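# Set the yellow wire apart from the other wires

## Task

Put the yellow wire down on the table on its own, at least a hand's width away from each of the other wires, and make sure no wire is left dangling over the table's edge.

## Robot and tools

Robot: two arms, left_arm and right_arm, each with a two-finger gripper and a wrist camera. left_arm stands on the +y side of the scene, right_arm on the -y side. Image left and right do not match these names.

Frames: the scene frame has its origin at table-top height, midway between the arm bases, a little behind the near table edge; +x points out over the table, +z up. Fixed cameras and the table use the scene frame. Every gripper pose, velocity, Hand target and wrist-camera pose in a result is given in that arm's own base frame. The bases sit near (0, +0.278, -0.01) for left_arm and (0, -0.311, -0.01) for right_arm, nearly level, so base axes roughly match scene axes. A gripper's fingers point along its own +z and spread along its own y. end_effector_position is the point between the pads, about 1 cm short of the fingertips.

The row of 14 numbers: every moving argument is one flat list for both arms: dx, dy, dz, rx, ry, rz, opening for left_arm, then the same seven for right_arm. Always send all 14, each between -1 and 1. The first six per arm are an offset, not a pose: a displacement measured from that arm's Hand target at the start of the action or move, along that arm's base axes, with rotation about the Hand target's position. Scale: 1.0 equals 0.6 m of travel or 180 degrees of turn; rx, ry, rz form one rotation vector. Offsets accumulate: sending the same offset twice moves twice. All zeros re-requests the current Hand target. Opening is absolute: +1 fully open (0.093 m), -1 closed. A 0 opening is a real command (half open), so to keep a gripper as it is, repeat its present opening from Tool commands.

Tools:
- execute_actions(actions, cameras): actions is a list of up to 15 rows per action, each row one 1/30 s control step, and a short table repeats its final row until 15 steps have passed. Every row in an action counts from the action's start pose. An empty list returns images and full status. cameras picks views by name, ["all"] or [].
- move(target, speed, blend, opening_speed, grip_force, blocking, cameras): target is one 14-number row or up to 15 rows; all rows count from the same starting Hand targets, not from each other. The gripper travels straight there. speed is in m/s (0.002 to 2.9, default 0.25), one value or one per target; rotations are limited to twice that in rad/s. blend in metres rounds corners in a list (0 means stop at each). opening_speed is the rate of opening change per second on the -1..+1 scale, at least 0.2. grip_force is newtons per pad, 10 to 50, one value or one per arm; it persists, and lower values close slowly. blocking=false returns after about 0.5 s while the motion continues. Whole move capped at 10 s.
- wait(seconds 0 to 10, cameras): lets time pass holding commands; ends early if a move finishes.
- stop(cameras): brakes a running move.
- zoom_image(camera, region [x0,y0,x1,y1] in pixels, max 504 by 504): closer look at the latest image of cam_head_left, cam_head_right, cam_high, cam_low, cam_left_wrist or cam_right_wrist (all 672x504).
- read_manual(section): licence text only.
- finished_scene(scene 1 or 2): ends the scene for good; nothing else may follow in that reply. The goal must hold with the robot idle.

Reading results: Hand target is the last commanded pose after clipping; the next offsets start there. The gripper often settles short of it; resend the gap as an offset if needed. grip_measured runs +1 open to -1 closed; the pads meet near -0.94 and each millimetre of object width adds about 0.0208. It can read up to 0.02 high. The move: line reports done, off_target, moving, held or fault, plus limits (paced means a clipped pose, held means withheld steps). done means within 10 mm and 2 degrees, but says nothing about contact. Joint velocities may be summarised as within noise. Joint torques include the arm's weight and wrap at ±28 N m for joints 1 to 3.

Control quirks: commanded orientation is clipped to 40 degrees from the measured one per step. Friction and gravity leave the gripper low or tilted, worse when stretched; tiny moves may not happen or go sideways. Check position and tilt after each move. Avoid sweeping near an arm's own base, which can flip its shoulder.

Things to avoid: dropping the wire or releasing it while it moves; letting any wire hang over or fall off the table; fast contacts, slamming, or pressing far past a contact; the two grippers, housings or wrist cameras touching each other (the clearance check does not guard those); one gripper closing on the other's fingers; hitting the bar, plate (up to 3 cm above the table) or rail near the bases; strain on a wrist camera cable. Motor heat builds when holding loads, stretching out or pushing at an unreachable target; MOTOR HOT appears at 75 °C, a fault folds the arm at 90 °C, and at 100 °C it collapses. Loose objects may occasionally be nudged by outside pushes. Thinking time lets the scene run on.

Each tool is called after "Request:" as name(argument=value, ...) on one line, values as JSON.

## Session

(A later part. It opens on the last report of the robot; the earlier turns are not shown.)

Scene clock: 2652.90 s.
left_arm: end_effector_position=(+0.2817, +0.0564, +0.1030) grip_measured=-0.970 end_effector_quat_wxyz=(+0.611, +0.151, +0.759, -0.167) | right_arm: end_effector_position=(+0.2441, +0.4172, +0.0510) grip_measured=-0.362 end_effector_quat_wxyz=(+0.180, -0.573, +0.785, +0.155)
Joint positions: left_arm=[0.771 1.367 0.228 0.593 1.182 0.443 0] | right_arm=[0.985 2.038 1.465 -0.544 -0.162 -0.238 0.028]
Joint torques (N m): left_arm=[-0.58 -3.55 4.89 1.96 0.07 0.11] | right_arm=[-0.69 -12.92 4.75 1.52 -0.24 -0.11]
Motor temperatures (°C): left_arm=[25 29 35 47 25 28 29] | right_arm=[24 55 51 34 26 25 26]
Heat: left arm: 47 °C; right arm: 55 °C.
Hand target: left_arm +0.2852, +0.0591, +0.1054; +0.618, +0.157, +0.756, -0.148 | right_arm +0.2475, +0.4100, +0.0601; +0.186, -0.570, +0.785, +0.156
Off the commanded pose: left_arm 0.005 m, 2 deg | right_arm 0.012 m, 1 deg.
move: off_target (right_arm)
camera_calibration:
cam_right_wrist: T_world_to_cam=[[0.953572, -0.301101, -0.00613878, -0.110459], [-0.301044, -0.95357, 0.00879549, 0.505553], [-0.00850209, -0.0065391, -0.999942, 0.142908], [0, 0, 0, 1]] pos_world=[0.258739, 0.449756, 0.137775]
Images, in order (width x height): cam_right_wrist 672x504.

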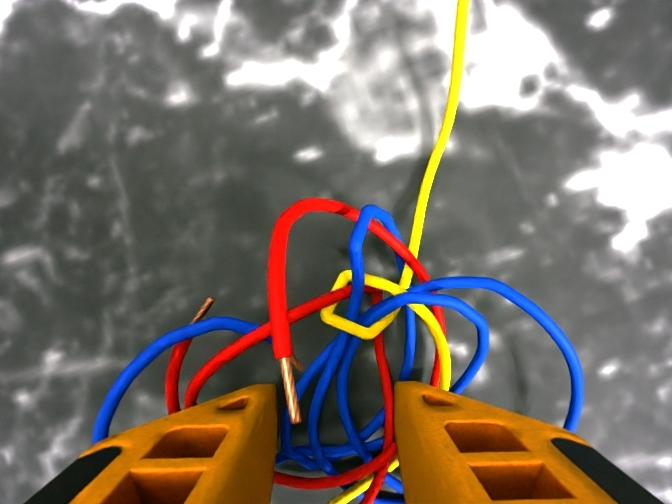

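Request:
zoom_image(camera="cam_right_wrist", region=[260, 180, 500, 360])

Request:
zoom_image(camera="cam_right_wrist", region=[260, 324, 500, 504])

Scaled by 2.100 from the camera's 672x504 image, which has a finer 960x720 frame.

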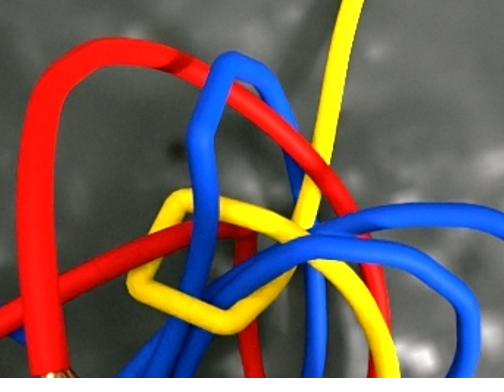

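Scaled by 2.100 from the camera's 672x504 image, which has a finer 960x720 frame.

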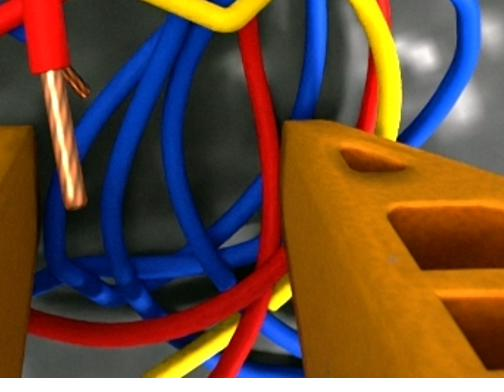

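Request:
move(target=[[0,0,0,0,0,0,-1, 0,0,0.035,0,0,0,-0.36],[0,0,0,0,0,0,-1, -0.0192,-0.05,0.0833,0,0,0,-0.36]], speed=0.1, blend=[0.01, 0], cameras=["cam_right_wrist"])

Scene clock: 2803.87 s.
left_arm: end_effector_position=(+0.2817, +0.0564, +0.1030) grip_measured=-0.970 end_effector_quat_wxyz=(+0.611, +0.151, +0.759, -0.167) | right_arm: end_effector_position=(+0.2430, +0.3877, +0.1005) grip_measured=-0.362 end_effector_quat_wxyz=(+0.191, -0.563, +0.789, +0.154)
Joint positions: left_arm=[0.771 1.367 0.228 0.593 1.182 0.443 0] | right_arm=[0.951 1.881 1.44 -0.66 -0.162 -0.248 0.028]
Joint torques (N m): left_arm=[-0.58 -3.52 4.88 1.97 0.06 0.1] | right_arm=[-0.57 -12.12 5.59 1.21 -0.34 -0.24]
Motor temperatures (°C): left_arm=[25 29 34 47 25 28 29] | right_arm=[24 64 45 35 26 25 26]
Heat: left arm: 47 °C; right arm: 64 °C.
Hand target: left_arm +0.2852, +0.0591, +0.1054; +0.618, +0.157, +0.756, -0.148 | right_arm +0.2360, +0.3800, +0.1100; +0.186, -0.570, +0.785, +0.156
Off the commanded pose: left_arm 0.005 m, 2 deg | right_arm 0.014 m, 1 deg.
move: off_target (right_arm)
camera_calibration:
cam_right_wrist: T_world_to_cam=[[0.945751, -0.324878, 0.00310614, -0.107752], [-0.32485, -0.945738, -0.00721744, 0.480914], [0.00528238, 0.00581687, -0.999969, 0.183993], [0, 0, 0, 1]] pos_world=[0.257159, 0.418742, 0.187793]
Images, in order (width x height): cam_right_wrist 672x504.

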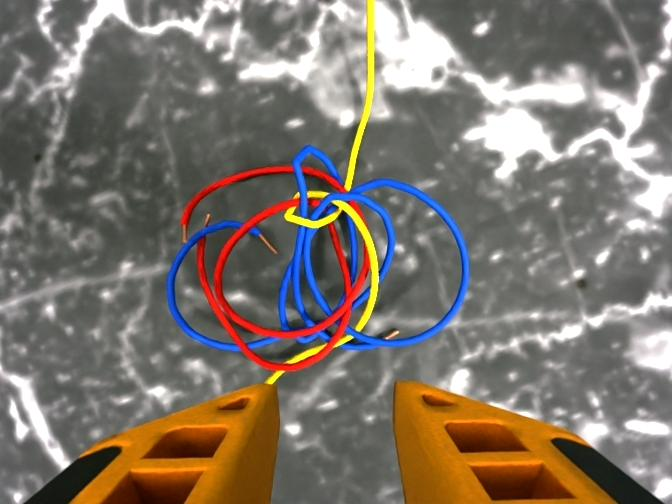

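Request:
zoom_image(camera="cam_right_wrist", region=[150, 130, 490, 390])

Request:
zoom_image(camera="cam_right_wrist", region=[260, 140, 400, 245])

Request:
zoom_image(camera="cam_right_wrist", region=[240, 280, 420, 400])

Scaled by 1.482 from the camera's 672x504 image, which has a finer 960x720 frame.

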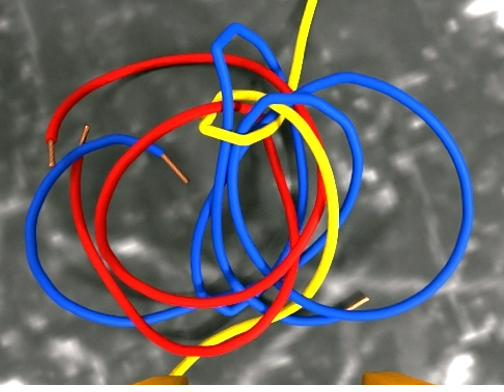

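Scaled by 3.600 from the camera's 672x504 image, which has a finer 960x720 frame.

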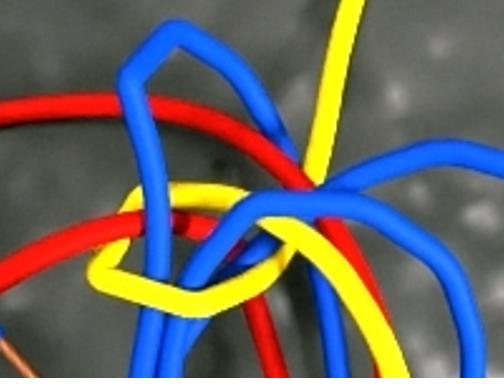

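Scaled by 2.800 from the camera's 672x504 image, which has a finer 960x720 frame.

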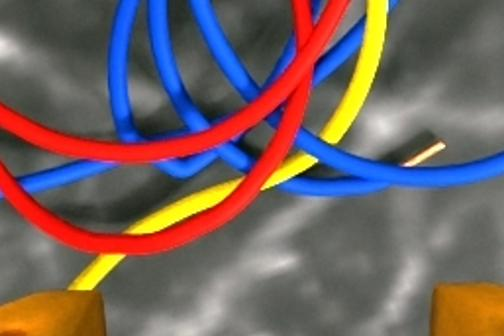

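Request:
move(target=[0,0,0,0,0,0,-1, 0.02,0.1308,-0.045,-0.0538,0.0971,-0.4955,-0.46], speed=0.2, cameras=["cam_right_wrist", "cam_high"])

Scene clock: 3270.33 s.
left_arm: end_effector_position=(+0.2817, +0.0564, +0.1030) grip_measured=-0.970 end_effector_quat_wxyz=(+0.611, +0.151, +0.759, -0.167) | right_arm: end_effector_position=(+0.2556, +0.4568, +0.0843) grip_measured=-0.458 end_effector_quat_wxyz=(+0.101, +0.152, +0.983, +0.037)
Joint positions: left_arm=[0.771 1.367 0.228 0.593 1.182 0.443 0] | right_arm=[1.116 2.655 2.758 -1.541 0.171 1.41 0.023]
Joint torques (N m): left_arm=[-0.55 -3.6 4.88 1.99 0.07 0.11] | right_arm=[1.28 -11.58 7.95 0.46 0.15 0.22]
Motor temperatures (°C): left_arm=[25 29 32 47 25 28 29] | right_arm=[24 72 44 31 26 25 26]
Heat: left arm: 47 °C; right arm: 72 °C.
Hand target: left_arm +0.2852, +0.0591, +0.1054; +0.618, +0.157, +0.756, -0.148 | right_arm +0.2480, +0.4585, +0.0830; +0.088, +0.157, +0.984, -0.002
Off the commanded pose: left_arm 0.005 m, 2 deg | right_arm 0.008 m, 5 deg.
joint sent to its limit (right arm) — joint 4 (wrist pitch), lower limit. The joint targets are off in position and orientation.
move: off_target (right_arm)
camera_calibration:
cam_right_wrist: T_world_to_cam=[[-0.287181, -0.955093, -0.0729639, 0.51227], [-0.921806, 0.254857, 0.292097, 0.129141], [-0.260385, 0.151143, -0.953601, 0.164896], [0, 0, 0, 1]] pos_world=[0.309093, 0.43143, 0.1569]
Images, in order (width x height): cam_high 672x504, cam_right_wrist 672x504.

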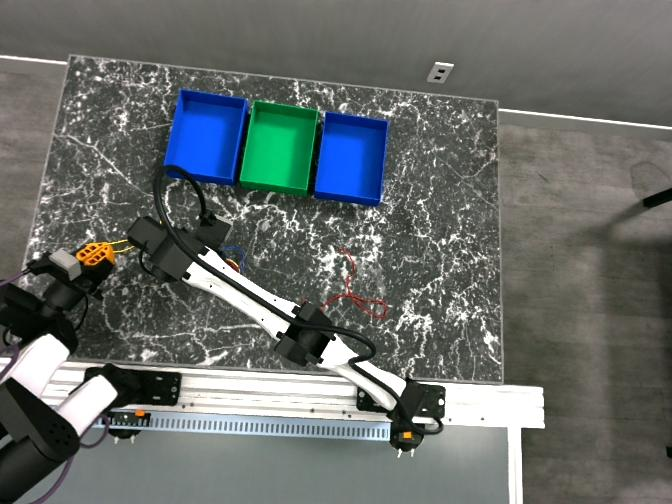

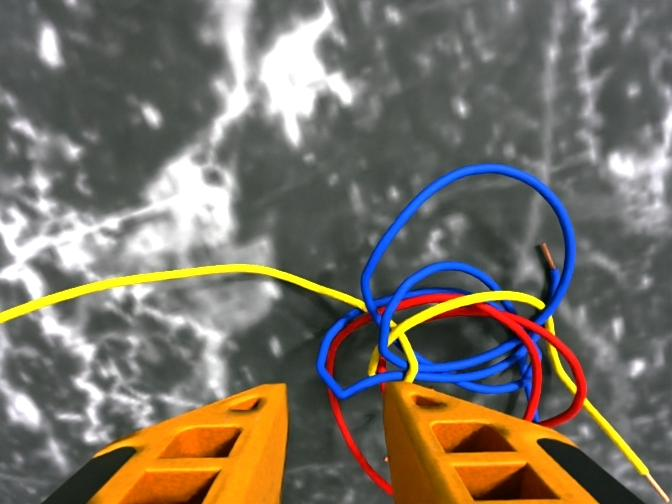

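Request:
zoom_image(camera="cam_right_wrist", region=[290, 280, 480, 430])

Scaled by 2.653 from the camera's 672x504 image, which has a finer 960x720 frame.

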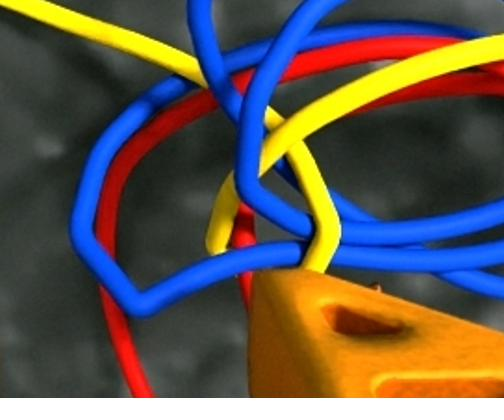

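Request:
move(target=[0,0,0,0,0,0,-1, -0.039,-0.0425,-0.0483,0.0229,-0.0121,0.0052,-0.73], speed=0.1, cameras=["cam_right_wrist"])

Scene clock: 3463.30 s.
left_arm: end_effector_position=(+0.2817, +0.0564, +0.1030) grip_measured=-0.970 end_effector_quat_wxyz=(+0.611, +0.151, +0.759, -0.167) | right_arm: end_effector_position=(+0.2253, +0.4237, +0.0483) grip_measured=-0.729 end_effector_quat_wxyz=(+0.096, +0.144, +0.985, +0.011)
Joint positions: left_arm=[0.771 1.367 0.228 0.593 1.182 0.443 0] | right_arm=[1.145 2.369 2.088 -1.215 0.179 1.428 0.01]
Joint torques (N m): left_arm=[-0.55 -3.54 4.83 1.96 0.08 0.11] | right_arm=[1.25 -13.81 4.27 1.05 0.1 0.24]
Motor temperatures (°C): left_arm=[25 29 31 47 25 28 29] | right_arm=[24 78 47 28 26 25 26]
Heat: left arm: 47 °C; right arm: 78 °C. Fold the right arm in close to its base, or ease its load, before you think long.
Hand target: left_arm +0.2852, +0.0591, +0.1054; +0.618, +0.157, +0.756, -0.148 | right_arm +0.2246, +0.4330, +0.0541; +0.101, +0.152, +0.983, +0.037
Off the commanded pose: left_arm 0.005 m, 2 deg | right_arm 0.011 m, 3 deg.
MOTOR HOT: joint 2 (shoulder) of the right arm reports 78 °C; the controller's stop level is 90 °C. To cool a motor, set the load down, stop pushing, or move to a pose that needs little force.
move: off_target (right_arm)
camera_calibration:
cam_right_wrist: T_world_to_cam=[[-0.277658, -0.960529, -0.0170206, 0.466782], [-0.919235, 0.26049, 0.295215, 0.117055], [-0.279129, 0.0976146, -0.955279, 0.154677], [0, 0, 0, 1]] pos_world=[0.280381, 0.402768, 0.121148]
Images, in order (width x height): cam_right_wrist 672x504.

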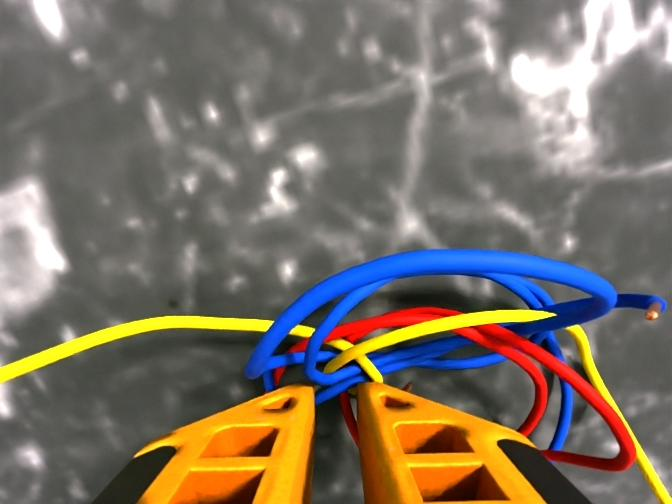

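Request:
move(target=[[0,0,-0.04,0,0,0,-1, 0,0,0.11,0,0,0,-0.73],[0,0,-0.12,0,0,0,-1, 0.0757,-0.5217,0.2265,0,0,0,-0.73]], speed=0.2, blend=[0.02, 0], cameras=["cam_left_wrist", "cam_high", "cam_right_wrist"])

Scene clock: 3553.53 s.
left_arm: end_effector_position=(+0.2817, +0.0566, +0.0328) grip_measured=-0.970 end_effector_quat_wxyz=(+0.612, +0.154, +0.758, -0.164) | right_arm: end_effector_position=(+0.2792, +0.1254, +0.1855) grip_measured=-0.729 end_effector_quat_wxyz=(+0.107, +0.156, +0.981, +0.036)
Joint positions: left_arm=[0.771 1.974 0.162 1.27 1.181 0.447 0] | right_arm=[0.457 1.515 1.453 -1.29 0.064 0.767 0.01]
Joint torques (N m): left_arm=[-0.61 -4.34 1.77 1.99 0.07 0.12] | right_arm=[-0.17 -7.66 5.48 0.61 -0.15 -0.12]
Motor temperatures (°C): left_arm=[25 29 31 47 25 28 29] | right_arm=[24 78 42 29 26 25 26]
Heat: left arm: 47 °C; right arm: 78 °C. Fold the right arm in close to its base, or ease its load, before you think long.
Hand target: left_arm +0.2852, +0.0590, +0.0334; +0.618, +0.157, +0.756, -0.148 | right_arm +0.2700, +0.1200, +0.1900; +0.101, +0.152, +0.983, +0.037
Off the commanded pose: left_arm 0.004 m, 2 deg | right_arm 0.012 m, 1 deg.
MOTOR HOT: still on. Joint 2 (shoulder) of the right arm reports 78 °C.
move: off_target (right_arm)
camera_calibration:
cam_left_wrist: T_world_to_cam=[[-0.441714, -0.896731, 0.0276018, 0.173827], [-0.546384, 0.244482, -0.801058, 0.203787], [0.711585, -0.36892, -0.59795, -0.0780751], [0, 0, 0, 1]] pos_world=[0.243684, 0.0772502, 0.111762]
cam_right_wrist: T_world_to_cam=[[-0.296443, -0.952199, -0.0737496, 0.212281], [-0.922388, 0.265427, 0.280621, 0.206885], [-0.247632, 0.151214, -0.956981, 0.314743], [0, 0, 0, 1]] pos_world=[0.331698, 0.0996272, 0.258803]
Images, in order (width x height): cam_high 672x504, cam_left_wrist 672x504, cam_right_wrist 672x504.

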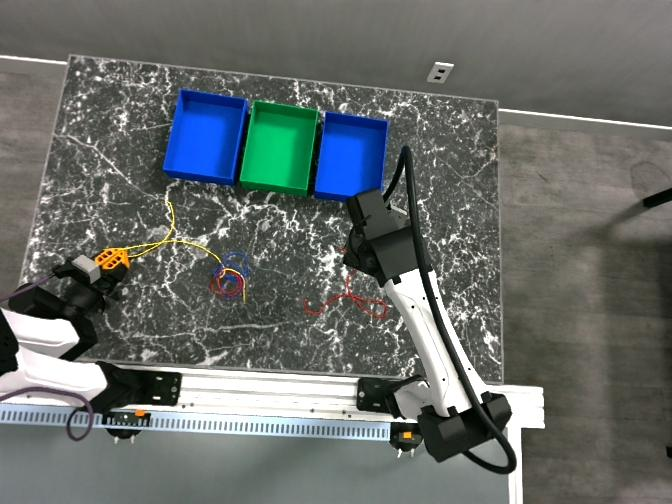

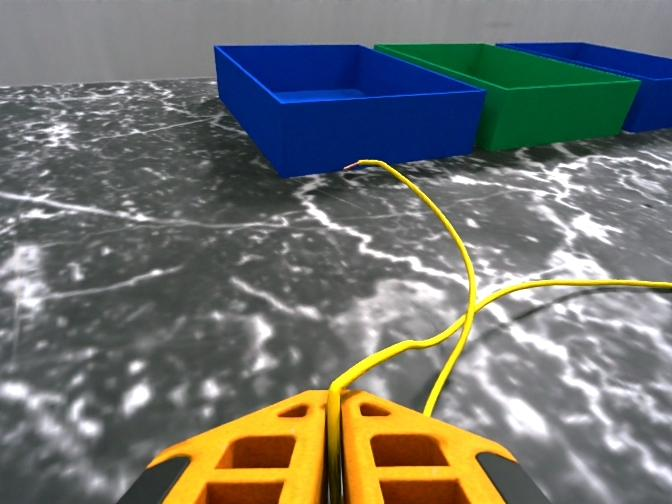

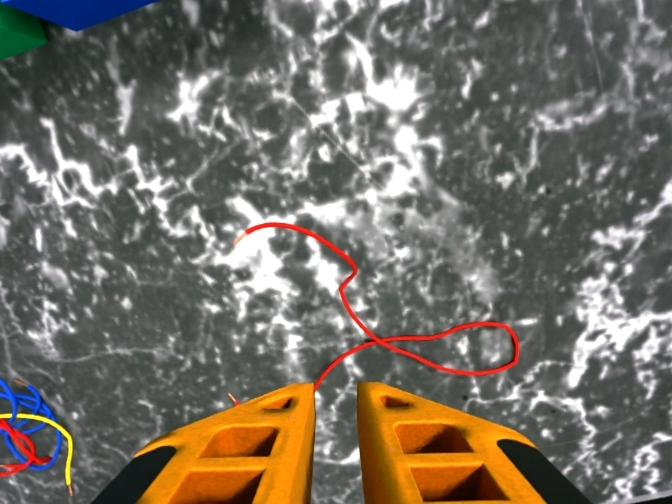

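Request:
move(target=[[0,0,-0.02,0,0,0,-1, 0,0,0,0,0,0,-0.73],[0,0,-0.02,0,0,0,-0.6, 0,0,0,0,0,0,-0.73],[-0.1023,0.051,0.02,0,0,0,-0.6, 0,0,0,0,0,0,-0.73],[-0.10,0.0,0.15,0.0276,0.1455,0.0812,-0.6, 0,0,0,0,0,0,-0.73],[-0.1053,-0.3667,0.1277,0.0552,0.2910,0.1623,-0.6, 0,0,0,0,0,0,-0.73]], speed=[0.1,0.1,0.1,0.25,0.25], blend=[0,0,0.01,0.03,0], opening_speed=0.6, cameras=["cam_left_wrist", "cam_high"])

Scene clock: 3637.30 s.
left_arm: end_effector_position=(+0.2159, -0.1609, +0.1017) grip_measured=-0.603 end_effector_quat_wxyz=(+0.214, -0.054, +0.975, +0.009) | right_arm: end_effector_position=(+0.2792, +0.1254, +0.1855) grip_measured=-0.729 end_effector_quat_wxyz=(+0.107, +0.156, +0.981, +0.036)
Joint positions: left_arm=[-0.856 1.321 0.909 -0.898 -0.349 -0.921 0.016] | right_arm=[0.457 1.515 1.453 -1.29 0.064 0.767 0.01]
Joint torques (N m): left_arm=[-0.69 -3.22 9.26 0.73 -0.51 0.03] | right_arm=[-0.02 -8.02 5.31 0.63 -0.09 -0.17]
Motor temperatures (°C): left_arm=[25 29 30 48 25 28 28] | right_arm=[24 64 43 28 26 25 26]
Heat: left arm: 48 °C; right arm: 64 °C.
Hand target: left_arm +0.2220, -0.1610, +0.1100; +0.226, -0.062, +0.972, +0.017 | right_arm +0.2700, +0.1200, +0.1900; +0.101, +0.152, +0.983, +0.037
Off the commanded pose: left_arm 0.010 m, 2 deg | right_arm 0.012 m, 1 deg.
MOTOR HOT: cleared for the motors of the right arm.
move: off_target (right_arm)
camera_calibration:
cam_left_wrist: T_world_to_cam=[[0.0789001, -0.996857, -0.00714691, -0.177159], [-0.996813, -0.0789774, 0.0112756, 0.238772], [-0.0118046, 0.00623449, -0.999911, 0.187158], [0, 0, 0, 1]] pos_world=[0.254199, -0.158912, 0.183183]
Images, in order (width x height): cam_high 672x504, cam_left_wrist 672x504.

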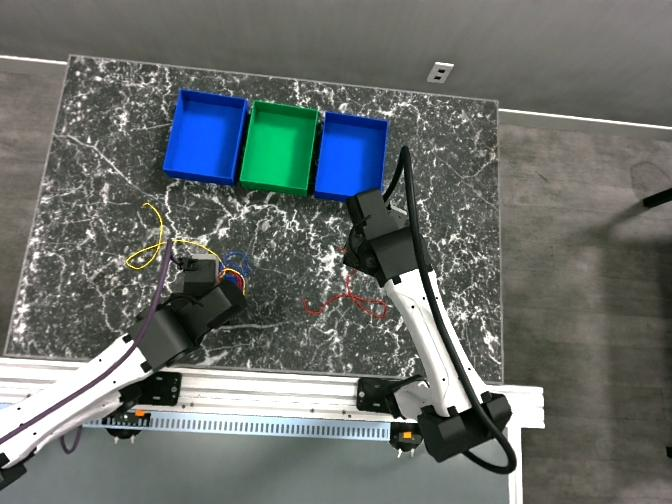

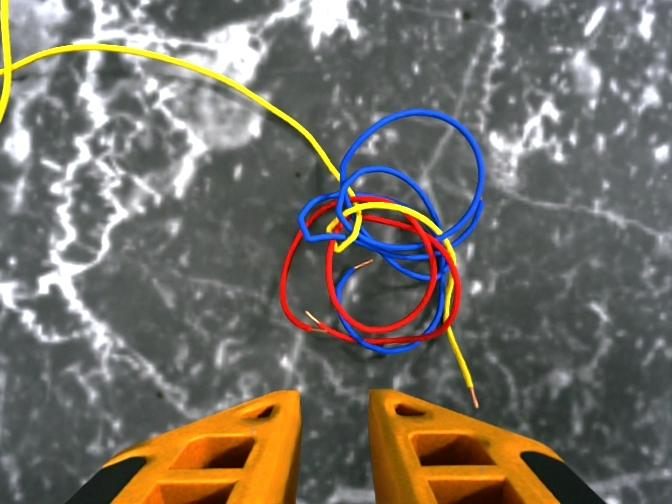

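Request:
zoom_image(camera="cam_left_wrist", region=[290, 165, 410, 265])

Request:
zoom_image(camera="cam_left_wrist", region=[270, 160, 500, 420])

Scaled by 4.200 from the camera's 672x504 image, which has a finer 960x720 frame.

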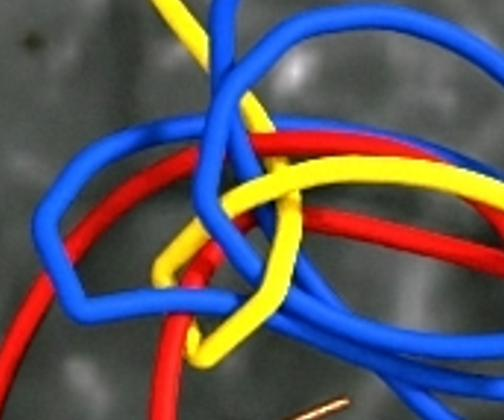

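Scaled by 1.938 from the camera's 672x504 image, which has a finer 960x720 frame.

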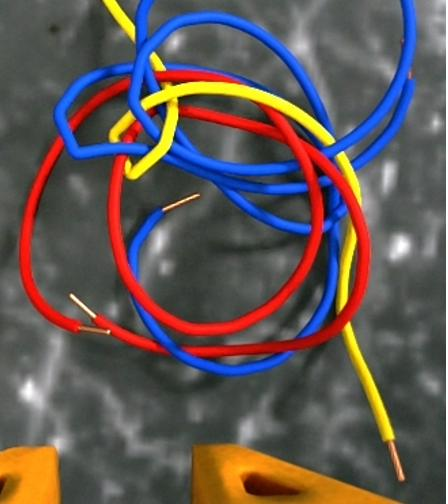

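Request:
move(target=[0.0617,0.0017,-0.1083,0.0033,-0.0332,0,-0.59, 0,0,0,0,0,0,-0.73], speed=0.12, cameras=["cam_left_wrist"])

Scene clock: 3890.93 s.
left_arm: end_effector_position=(+0.2499, -0.1633, +0.0457) grip_measured=-0.593 end_effector_quat_wxyz=(+0.260, -0.055, +0.964, +0.012) | right_arm: end_effector_position=(+0.2792, +0.1254, +0.1855) grip_measured=-0.729 end_effector_quat_wxyz=(+0.107, +0.156, +0.981, +0.036)
Joint positions: left_arm=[-0.804 1.454 0.741 -0.514 -0.408 -0.847 0.017] | right_arm=[0.457 1.515 1.453 -1.29 0.064 0.767 0.01]
Joint torques (N m): left_arm=[0.38 -4.01 5.63 1.42 -0.55 0.23] | right_arm=[0.08 -7.9 5.41 0.69 -0.15 -0.17]
Motor temperatures (°C): left_arm=[25 28 42 34 26 28 27] | right_arm=[24 55 42 27 26 25 26]
Heat: left arm: 42 °C; right arm: 55 °C.
Hand target: left_arm +0.2590, -0.1599, +0.0451; +0.277, -0.062, +0.959, +0.019 | right_arm +0.2700, +0.1200, +0.1900; +0.101, +0.152, +0.983, +0.037
Off the commanded pose: left_arm 0.010 m, 2 deg | right_arm 0.012 m, 1 deg.
move: off_target (right_arm)
camera_calibration:
cam_left_wrist: T_world_to_cam=[[0.0834103, -0.996471, -0.00944004, -0.183547], [-0.993128, -0.0823426, -0.0831681, 0.27598], [0.0820973, 0.0163122, -0.996491, 0.109574], [0, 0, 0, 1]] pos_world=[0.280397, -0.161962, 0.13041]
Images, in order (width x height): cam_left_wrist 672x504.

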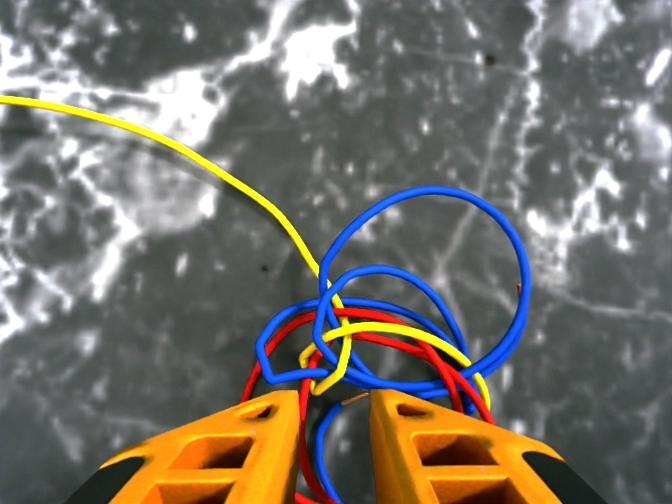

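Request:
zoom_image(camera="cam_left_wrist", region=[250, 290, 430, 440])

Scaled by 2.800 from the camera's 672x504 image, which has a finer 960x720 frame.

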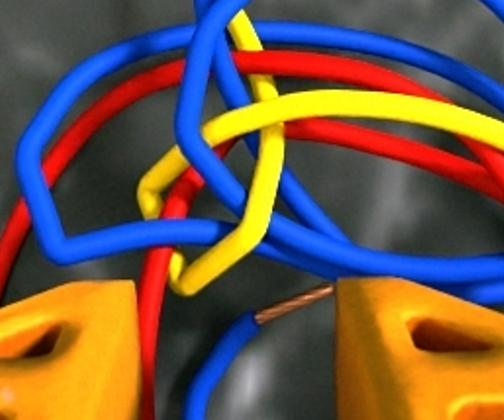

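Request:
move(target=[-0.0053,0.0043,-0.051,0,0,0,-0.59, 0,0,0,0,0,0,-0.73], speed=0.06, cameras=["cam_left_wrist"])

Scene clock: 3979.70 s.
left_arm: end_effector_position=(+0.2469, -0.1597, +0.0141) grip_measured=-0.593 end_effector_quat_wxyz=(+0.259, -0.055, +0.964, +0.015) | right_arm: end_effector_position=(+0.2792, +0.1254, +0.1855) grip_measured=-0.729 end_effector_quat_wxyz=(+0.107, +0.156, +0.981, +0.036)
Joint positions: left_arm=[-0.804 1.517 0.653 -0.368 -0.409 -0.847 0.017] | right_arm=[0.457 1.515 1.453 -1.29 0.064 0.767 0.01]
Joint torques (N m): left_arm=[0.28 -4.3 5.37 1.43 -0.55 0.23] | right_arm=[-0.09 -7.76 5.42 0.6 -0.09 -0.17]
Motor temperatures (°C): left_arm=[25 28 37 35 26 28 27] | right_arm=[24 54 42 27 26 25 26]
Heat: left arm: 37 °C; right arm: 54 °C.
Hand target: left_arm +0.2559, -0.1574, +0.0145; +0.277, -0.062, +0.959, +0.019 | right_arm +0.2700, +0.1200, +0.1900; +0.101, +0.152, +0.983, +0.037
Off the commanded pose: left_arm 0.009 m, 2 deg | right_arm 0.012 m, 1 deg.
move: off_target (right_arm)
camera_calibration:
cam_left_wrist: T_world_to_cam=[[0.0839335, -0.996361, -0.0148356, -0.180091], [-0.99332, -0.0824756, -0.0807088, 0.270595], [0.0791915, 0.0215107, -0.996627, 0.0798066], [0, 0, 0, 1]] pos_world=[0.277583, -0.158835, 0.0987051]
Images, in order (width x height): cam_left_wrist 672x504.

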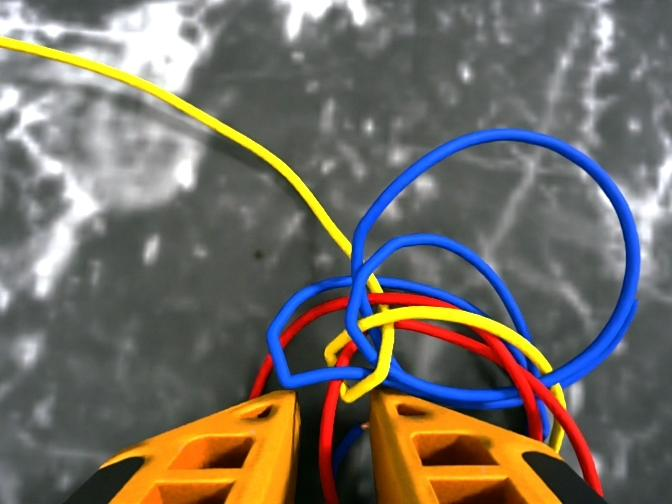

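Request:
zoom_image(camera="cam_left_wrist", region=[260, 290, 440, 440])

Scaled by 2.800 from the camera's 672x504 image, which has a finer 960x720 frame.

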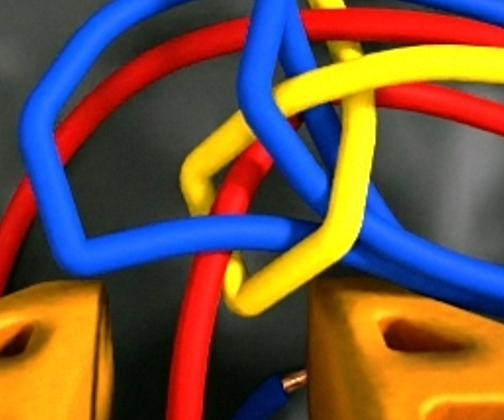

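Request:
move(target=[[0.0073,-0.0043,0.02,0,0,0,-0.59, 0,0,0,0,0,0,-0.73],[0.0073,-0.0043,-0.0043,0,0,0,-0.59, 0,0,0,0,0,0,-0.73]], speed=0.06, blend=[0.002, 0], cameras=["cam_left_wrist"])

Scene clock: 4022.93 s.
left_arm: end_effector_position=(+0.2489, -0.1582, +0.0114) grip_measured=-0.593 end_effector_quat_wxyz=(+0.261, -0.055, +0.964, +0.022) | right_arm: end_effector_position=(+0.2792, +0.1254, +0.1855) grip_measured=-0.729 end_effector_quat_wxyz=(+0.107, +0.156, +0.981, +0.036)
Joint positions: left_arm=[-0.801 1.534 0.654 -0.359 -0.42 -0.843 0.017] | right_arm=[0.457 1.515 1.453 -1.29 0.064 0.767 0.01]
Joint torques (N m): left_arm=[0.35 -3.58 6.2 1.49 -0.44 0.22] | right_arm=[0.03 -7.79 5.5 0.64 -0.14 -0.19]
Heat: left arm: 36 °C; right arm: 53 °C.
Hand target: left_arm +0.2603, -0.1599, +0.0119; +0.277, -0.062, +0.959, +0.019 | right_arm +0.2700, +0.1200, +0.1900; +0.101, +0.152, +0.983, +0.037
Off the commanded pose: left_arm 0.011 m, 2 deg | right_arm 0.012 m, 1 deg.
move: off_target (left_arm, right_arm)
camera_calibration:
cam_left_wrist: T_world_to_cam=[[0.0872895, -0.995792, -0.0279205, -0.179504], [-0.99282, -0.0846598, -0.0845008, 0.272099], [0.0817815, 0.035096, -0.996032, 0.0784197], [0, 0, 0, 1]] pos_world=[0.279401, -0.158465, 0.0960893]
Images, in order (width x height): cam_left_wrist 672x504.

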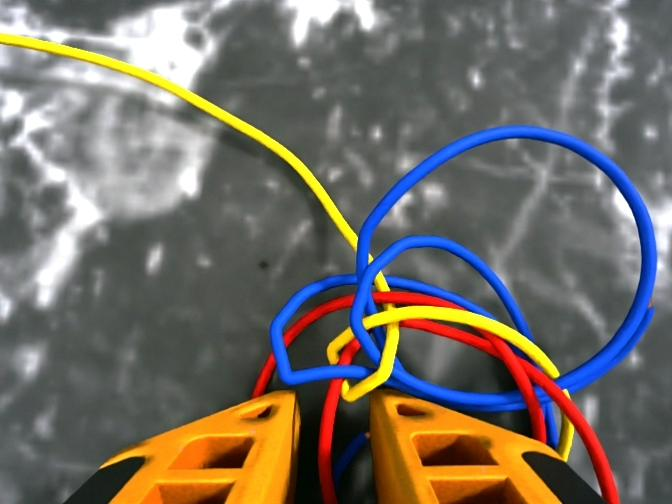

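Request:
zoom_image(camera="cam_left_wrist", region=[260, 290, 440, 440])

Scaled by 2.800 from the camera's 672x504 image, which has a finer 960x720 frame.

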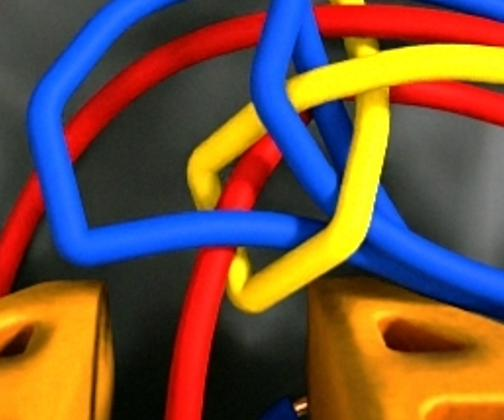

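Request:
move(target=[[0.0105,-0.0093,0.0233,0,0,0,-0.59, 0,0,0,0,0,0,-0.73],[0.0105,-0.0093,0.0017,0,0,0,-0.59, 0,0,0,0,0,0,-0.73]], speed=0.06, blend=[0, 0], cameras=["cam_left_wrist"])

Request:
zoom_image(camera="cam_left_wrist", region=[260, 290, 440, 440])

Scene clock: 4045.93 s.
left_arm: end_effector_position=(+0.2568, -0.1650, +0.0115) grip_measured=-0.593 end_effector_quat_wxyz=(+0.261, -0.055, +0.963, +0.021) | right_arm: end_effector_position=(+0.2792, +0.1254, +0.1855) grip_measured=-0.729 end_effector_quat_wxyz=(+0.107, +0.156, +0.981, +0.036)
Joint positions: left_arm=[-0.798 1.572 0.691 -0.354 -0.42 -0.84 0.017] | right_arm=[0.457 1.515 1.453 -1.29 0.064 0.767 0.01]
Joint torques (N m): left_arm=[0.35 -4.7 5.9 1.42 -0.43 0.22] | right_arm=[-0.01 -7.94 5.63 0.65 -0.12 -0.19]
Heat: left arm: 36 °C; right arm: 53 °C.
Hand target: left_arm +0.2666, -0.1655, +0.0129; +0.277, -0.062, +0.959, +0.019 | right_arm +0.2700, +0.1200, +0.1900; +0.101, +0.152, +0.983, +0.037
Off the commanded pose: left_arm 0.010 m, 2 deg | right_arm 0.012 m, 1 deg.
move: off_target (right_arm)
camera_calibration:
cam_left_wrist: T_world_to_cam=[[0.0873968, -0.995801, -0.0272474, -0.186943], [-0.992653, -0.0847579, -0.0863491, 0.279317], [0.0836771, 0.0345938, -0.995892, 0.0775827], [0, 0, 0, 1]] pos_world=[0.287111, -0.165168, 0.0962891]
Images, in order (width x height): cam_left_wrist 672x504.

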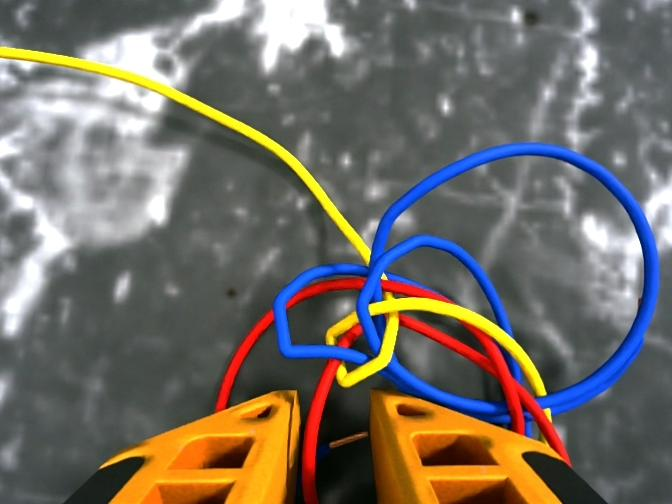

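Scaled by 2.800 from the camera's 672x504 image, which has a finer 960x720 frame.

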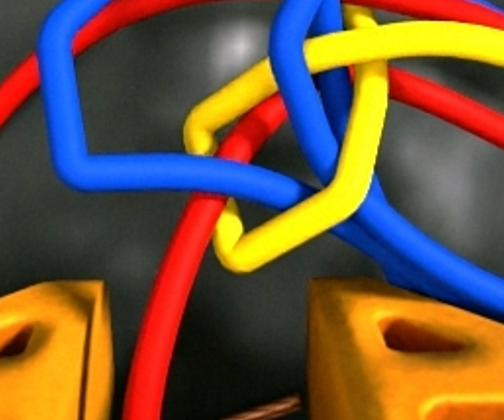

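Request:
move(target=[[0,0,0.045,0,0,0,-0.55, 0,0,0,0,0,0,-0.73],[0.0113,-0.0042,0.045,0,0,0,-0.55, 0,0,0,0,0,0,-0.73]], speed=0.08, blend=[0.003, 0], cameras=["cam_left_wrist"])

Request:
zoom_image(camera="cam_left_wrist", region=[240, 250, 480, 450])

Scene clock: 4119.47 s.
left_arm: end_effector_position=(+0.2651, -0.1681, +0.0269) grip_measured=-0.553 end_effector_quat_wxyz=(+0.265, -0.056, +0.962, +0.020) | right_arm: end_effector_position=(+0.2792, +0.1254, +0.1855) grip_measured=-0.729 end_effector_quat_wxyz=(+0.107, +0.156, +0.981, +0.036)
Joint positions: left_arm=[-0.786 1.559 0.748 -0.414 -0.42 -0.828 0.019] | right_arm=[0.457 1.515 1.453 -1.29 0.064 0.767 0.01]
Joint torques (N m): left_arm=[0.31 -7.51 8.38 0.88 -0.4 0.23] | right_arm=[0.12 -7.88 5.37 0.67 -0.1 -0.18]
Heat: left arm: 36 °C; right arm: 51 °C.
Hand target: left_arm +0.2733, -0.1680, +0.0399; +0.277, -0.062, +0.959, +0.019 | right_arm +0.2700, +0.1200, +0.1900; +0.101, +0.152, +0.983, +0.037
Off the commanded pose: left_arm 0.015 m, 2 deg | right_arm 0.012 m, 1 deg.
move: off_target (left_arm, right_arm)
camera_calibration:
cam_left_wrist: T_world_to_cam=[[0.0897078, -0.995661, -0.0247356, -0.191032], [-0.991851, -0.0870534, -0.0930279, 0.288224], [0.0904709, 0.0328793, -0.995356, 0.09022], [0, 0, 0, 1]] pos_world=[0.29485, -0.168079, 0.111889]
Images, in order (width x height): cam_left_wrist 672x504.

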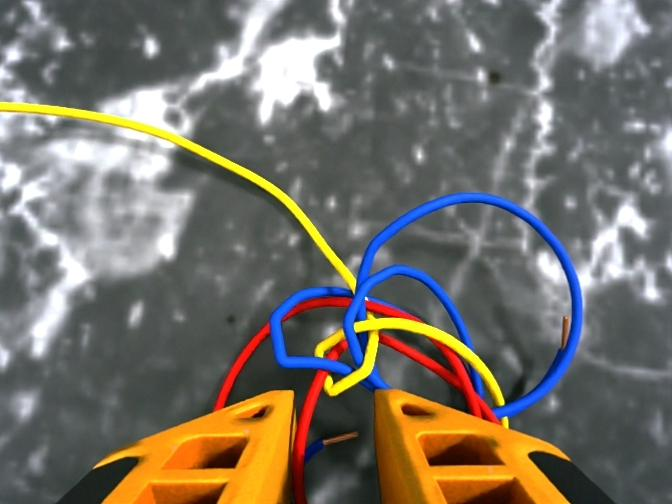

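Scaled by 2.100 from the camera's 672x504 image, which has a finer 960x720 frame.

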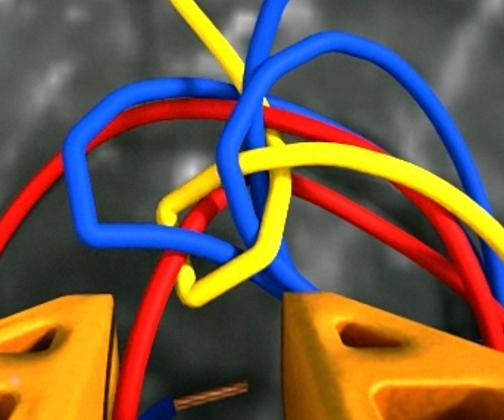

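Request:
move(target=[0.0057,-0.0012,-0.0465,0,0,0,-0.515, 0,0,0,0,0,0,-0.73], speed=0.05, cameras=["cam_left_wrist"])

Request:
zoom_image(camera="cam_left_wrist", region=[240, 270, 460, 460])

Scene clock: 4157.37 s.
left_arm: end_effector_position=(+0.2690, -0.1694, +0.0136) grip_measured=-0.518 end_effector_quat_wxyz=(+0.266, -0.057, +0.962, +0.021) | right_arm: end_effector_position=(+0.2792, +0.1254, +0.1855) grip_measured=-0.729 end_effector_quat_wxyz=(+0.107, +0.156, +0.981, +0.036)
Joint positions: left_arm=[-0.78 1.606 0.731 -0.346 -0.42 -0.822 0.02] | right_arm=[0.457 1.515 1.453 -1.29 0.064 0.767 0.01]
Joint torques (N m): left_arm=[0.38 -4.9 5.29 1.47 -0.37 0.22] | right_arm=[0.03 -7.77 5.3 0.61 -0.11 -0.19]
Heat: left arm: 39 °C; right arm: 51 °C.
Hand target: left_arm +0.2767, -0.1687, +0.0120; +0.277, -0.062, +0.959, +0.019 | right_arm +0.2700, +0.1200, +0.1900; +0.101, +0.152, +0.983, +0.037
Off the commanded pose: left_arm 0.008 m, 1 deg | right_arm 0.012 m, 1 deg.
move: off_target (right_arm)
camera_calibration:
cam_left_wrist: T_world_to_cam=[[0.0906367, -0.995563, -0.0252658, -0.193089], [-0.991582, -0.0878606, -0.0951076, 0.290571], [0.0924658, 0.0336733, -0.995146, 0.0764009], [0, 0, 0, 1]] pos_world=[0.298561, -0.169275, 0.0987871]
Images, in order (width x height): cam_left_wrist 672x504.

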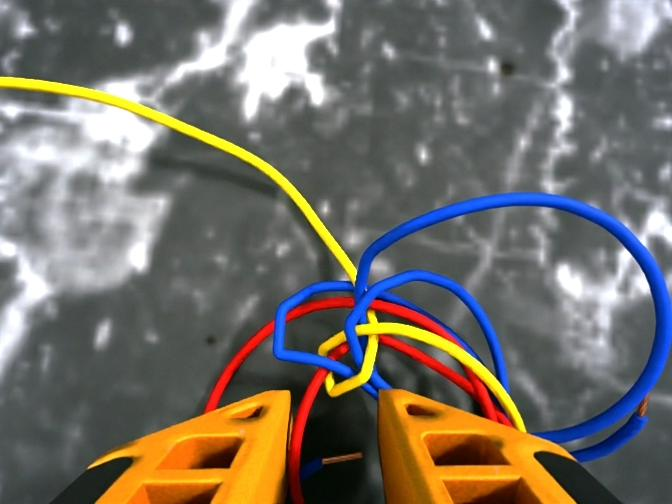

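Scaled by 2.291 from the camera's 672x504 image, which has a finer 960x720 frame.

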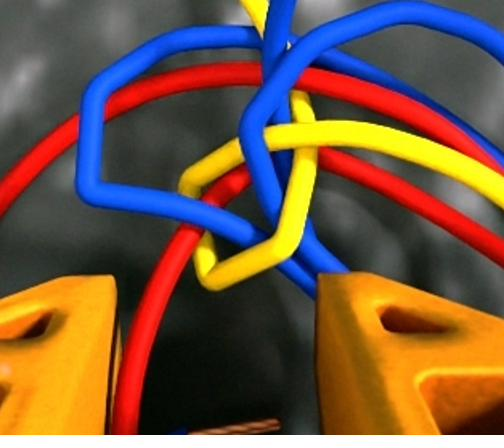

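Request:
move(target=[[0,0,0.045,0,0,0,-0.515, 0,0,0,0,0,0,-0.73],[0,0.004,0.05,0.0129,0.1674,-0.1303,-0.69, 0,0,0,0,0,0,-0.73]], speed=0.12, blend=[0.005, 0], cameras=["cam_left_wrist"])

Request:
zoom_image(camera="cam_left_wrist", region=[250, 280, 430, 430])

Scene clock: 4264.40 s.
left_arm: end_effector_position=(+0.2704, -0.1647, +0.0391) grip_measured=-0.687 end_effector_quat_wxyz=(+0.021, +0.147, +0.989, +0.004) | right_arm: end_effector_position=(+0.2792, +0.1254, +0.1855) grip_measured=-0.729 end_effector_quat_wxyz=(+0.107, +0.156, +0.981, +0.036)
Joint positions: left_arm=[-0.56 1.772 1.163 -0.927 -0.025 -0.265 0.012] | right_arm=[0.457 1.515 1.453 -1.29 0.064 0.767 0.01]
Joint torques (N m): left_arm=[0.35 -6.52 8.54 0.4 0.13 0.23] | right_arm=[0.12 -7.92 5.52 0.63 -0.13 -0.18]
Heat: left arm: 36 °C; right arm: 50 °C.
Hand target: left_arm +0.2768, -0.1664, +0.0420; +0.019, +0.145, +0.989, -0.003 | right_arm +0.2700, +0.1200, +0.1900; +0.101, +0.152, +0.983, +0.037
Off the commanded pose: left_arm 0.007 m, 1 deg | right_arm 0.012 m, 1 deg.
move: off_target (right_arm)
camera_calibration:
cam_left_wrist: T_world_to_cam=[[-0.321866, -0.946683, -0.0139337, -0.0688246], [-0.872481, 0.290858, 0.392656, 0.305956], [-0.367668, 0.138539, -0.91958, 0.240159], [0, 0, 0, 1]] pos_world=[0.333087, -0.187416, 0.0997511]
Images, in order (width x height): cam_left_wrist 672x504.

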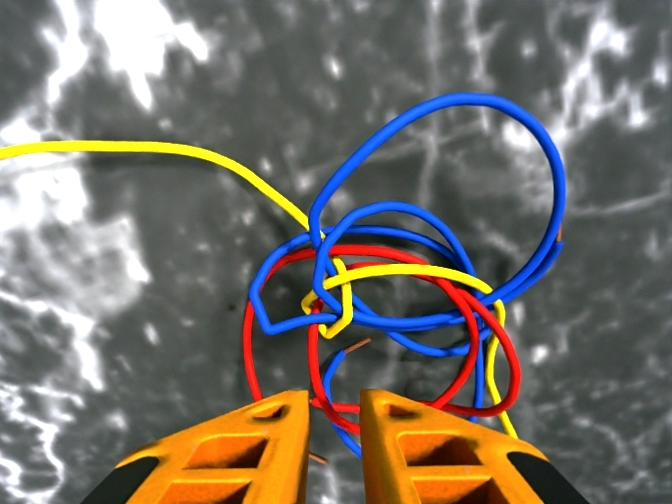

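Scaled by 2.800 from the camera's 672x504 image, which has a finer 960x720 frame.

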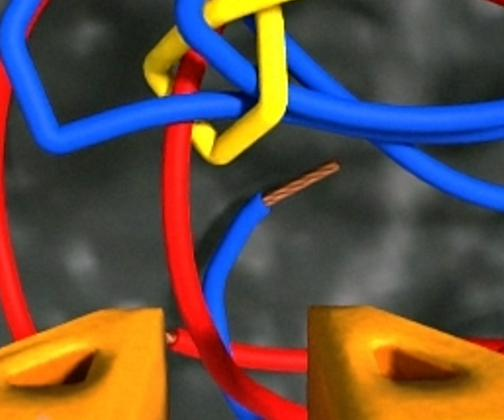

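Request:
move(target=[-0.0042,0.0122,-0.0342,0,0,0,-0.687, 0,0,0,0,0,0,-0.73], speed=0.08, cameras=["cam_left_wrist"])

Request:
zoom_image(camera="cam_left_wrist", region=[250, 300, 430, 450])

Scene clock: 4334.67 s.
left_arm: end_effector_position=(+0.2689, -0.1577, +0.0263) grip_measured=-0.687 end_effector_quat_wxyz=(+0.016, +0.146, +0.989, +0.006) | right_arm: end_effector_position=(+0.2792, +0.1254, +0.1855) grip_measured=-0.729 end_effector_quat_wxyz=(+0.107, +0.156, +0.981, +0.036)
Joint positions: left_arm=[-0.544 1.783 1.122 -0.886 -0.024 -0.25 0.012] | right_arm=[0.457 1.515 1.453 -1.29 0.064 0.767 0.01]
Joint torques (N m): left_arm=[0.36 -6.74 5.53 0.8 0.12 0.24] | right_arm=[-0.1 -7.8 5.64 0.71 -0.12 -0.19]
Motor temperatures (°C): left_arm=[25 33 41 32 25 28 27] | right_arm=[24 49 41 27 26 25 26]
Heat: left arm: 41 °C; right arm: 49 °C.
Hand target: left_arm +0.2742, -0.1591, +0.0215; +0.019, +0.145, +0.989, -0.003 | right_arm +0.2700, +0.1200, +0.1900; +0.101, +0.152, +0.983, +0.037
Off the commanded pose: left_arm 0.007 m, 1 deg | right_arm 0.012 m, 1 deg.
move: off_target (right_arm)
camera_calibration:
cam_left_wrist: T_world_to_cam=[[-0.320861, -0.946988, -0.0161796, -0.0631479], [-0.868923, 0.287528, 0.402865, 0.305802], [-0.376856, 0.143323, -0.915116, 0.230025], [0, 0, 0, 1]] pos_world=[0.332143, -0.180695, 0.0862813]
Images, in order (width x height): cam_left_wrist 672x504.

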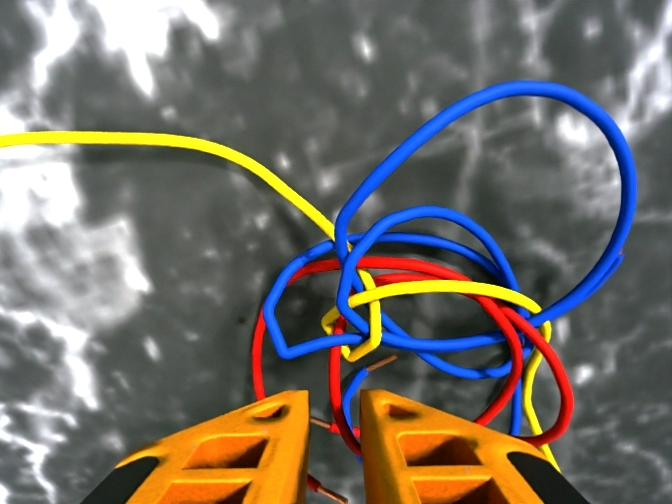

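Scaled by 2.800 from the camera's 672x504 image, which has a finer 960x720 frame.

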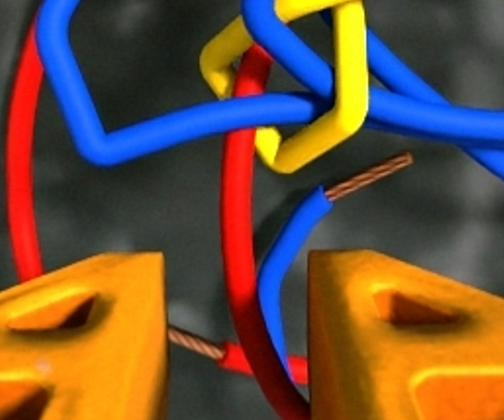

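Request:
move(target=[-0.0082,-0.0055,-0.026,0,0,0,-0.687, 0,0,0,0,0,0,-0.73], speed=0.06, cameras=["cam_left_wrist"])

Request:
zoom_image(camera="cam_left_wrist", region=[250, 320, 430, 470])

Scene clock: 4363.70 s.
left_arm: end_effector_position=(+0.2664, -0.1579, +0.0110) grip_measured=-0.687 end_effector_quat_wxyz=(+0.016, +0.149, +0.989, +0.006) | right_arm: end_effector_position=(+0.2792, +0.1254, +0.1855) grip_measured=-0.729 end_effector_quat_wxyz=(+0.107, +0.156, +0.981, +0.036)
Joint positions: left_arm=[-0.548 1.801 1.077 -0.822 -0.024 -0.25 0.012] | right_arm=[0.457 1.515 1.453 -1.29 0.064 0.767 0.01]
Joint torques (N m): left_arm=[-0.64 -6.64 5.3 0.8 0.12 0.08] | right_arm=[0.02 -7.79 5.52 0.64 -0.15 -0.18]
Heat: left arm: 37 °C; right arm: 49 °C.
Hand target: left_arm +0.2693, -0.1623, +0.0059; +0.019, +0.145, +0.989, -0.003 | right_arm +0.2700, +0.1200, +0.1900; +0.101, +0.152, +0.983, +0.037
Off the commanded pose: left_arm 0.007 m, 1 deg | right_arm 0.012 m, 1 deg.
move: off_target (right_arm)
camera_calibration:
cam_left_wrist: T_world_to_cam=[[-0.325271, -0.945484, -0.0160587, -0.0629123], [-0.867732, 0.291687, 0.402443, 0.310163], [-0.37582, 0.144838, -0.915304, 0.214916], [0, 0, 0, 1]] pos_world=[0.329445, -0.181081, 0.0708801]
Images, in order (width x height): cam_left_wrist 672x504.

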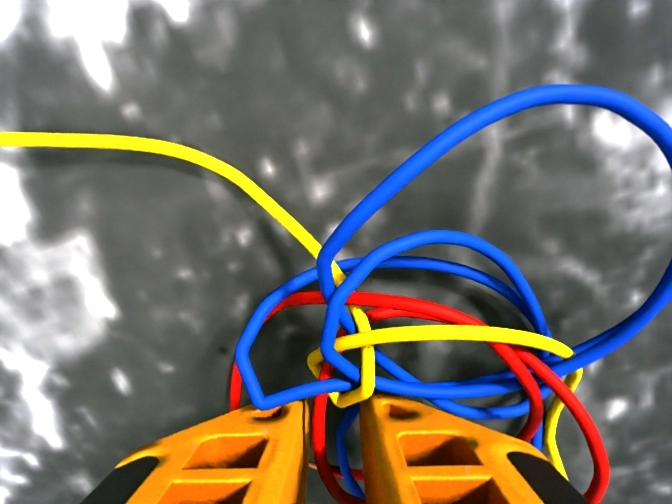

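Scaled by 2.800 from the camera's 672x504 image, which has a finer 960x720 frame.

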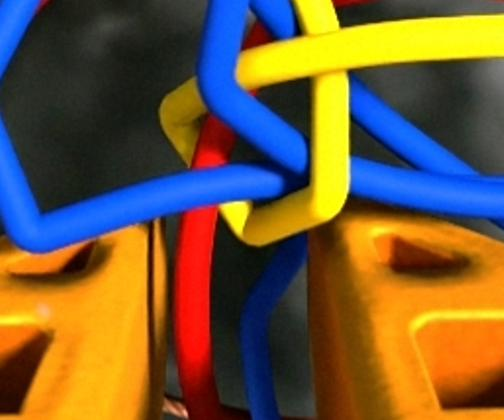

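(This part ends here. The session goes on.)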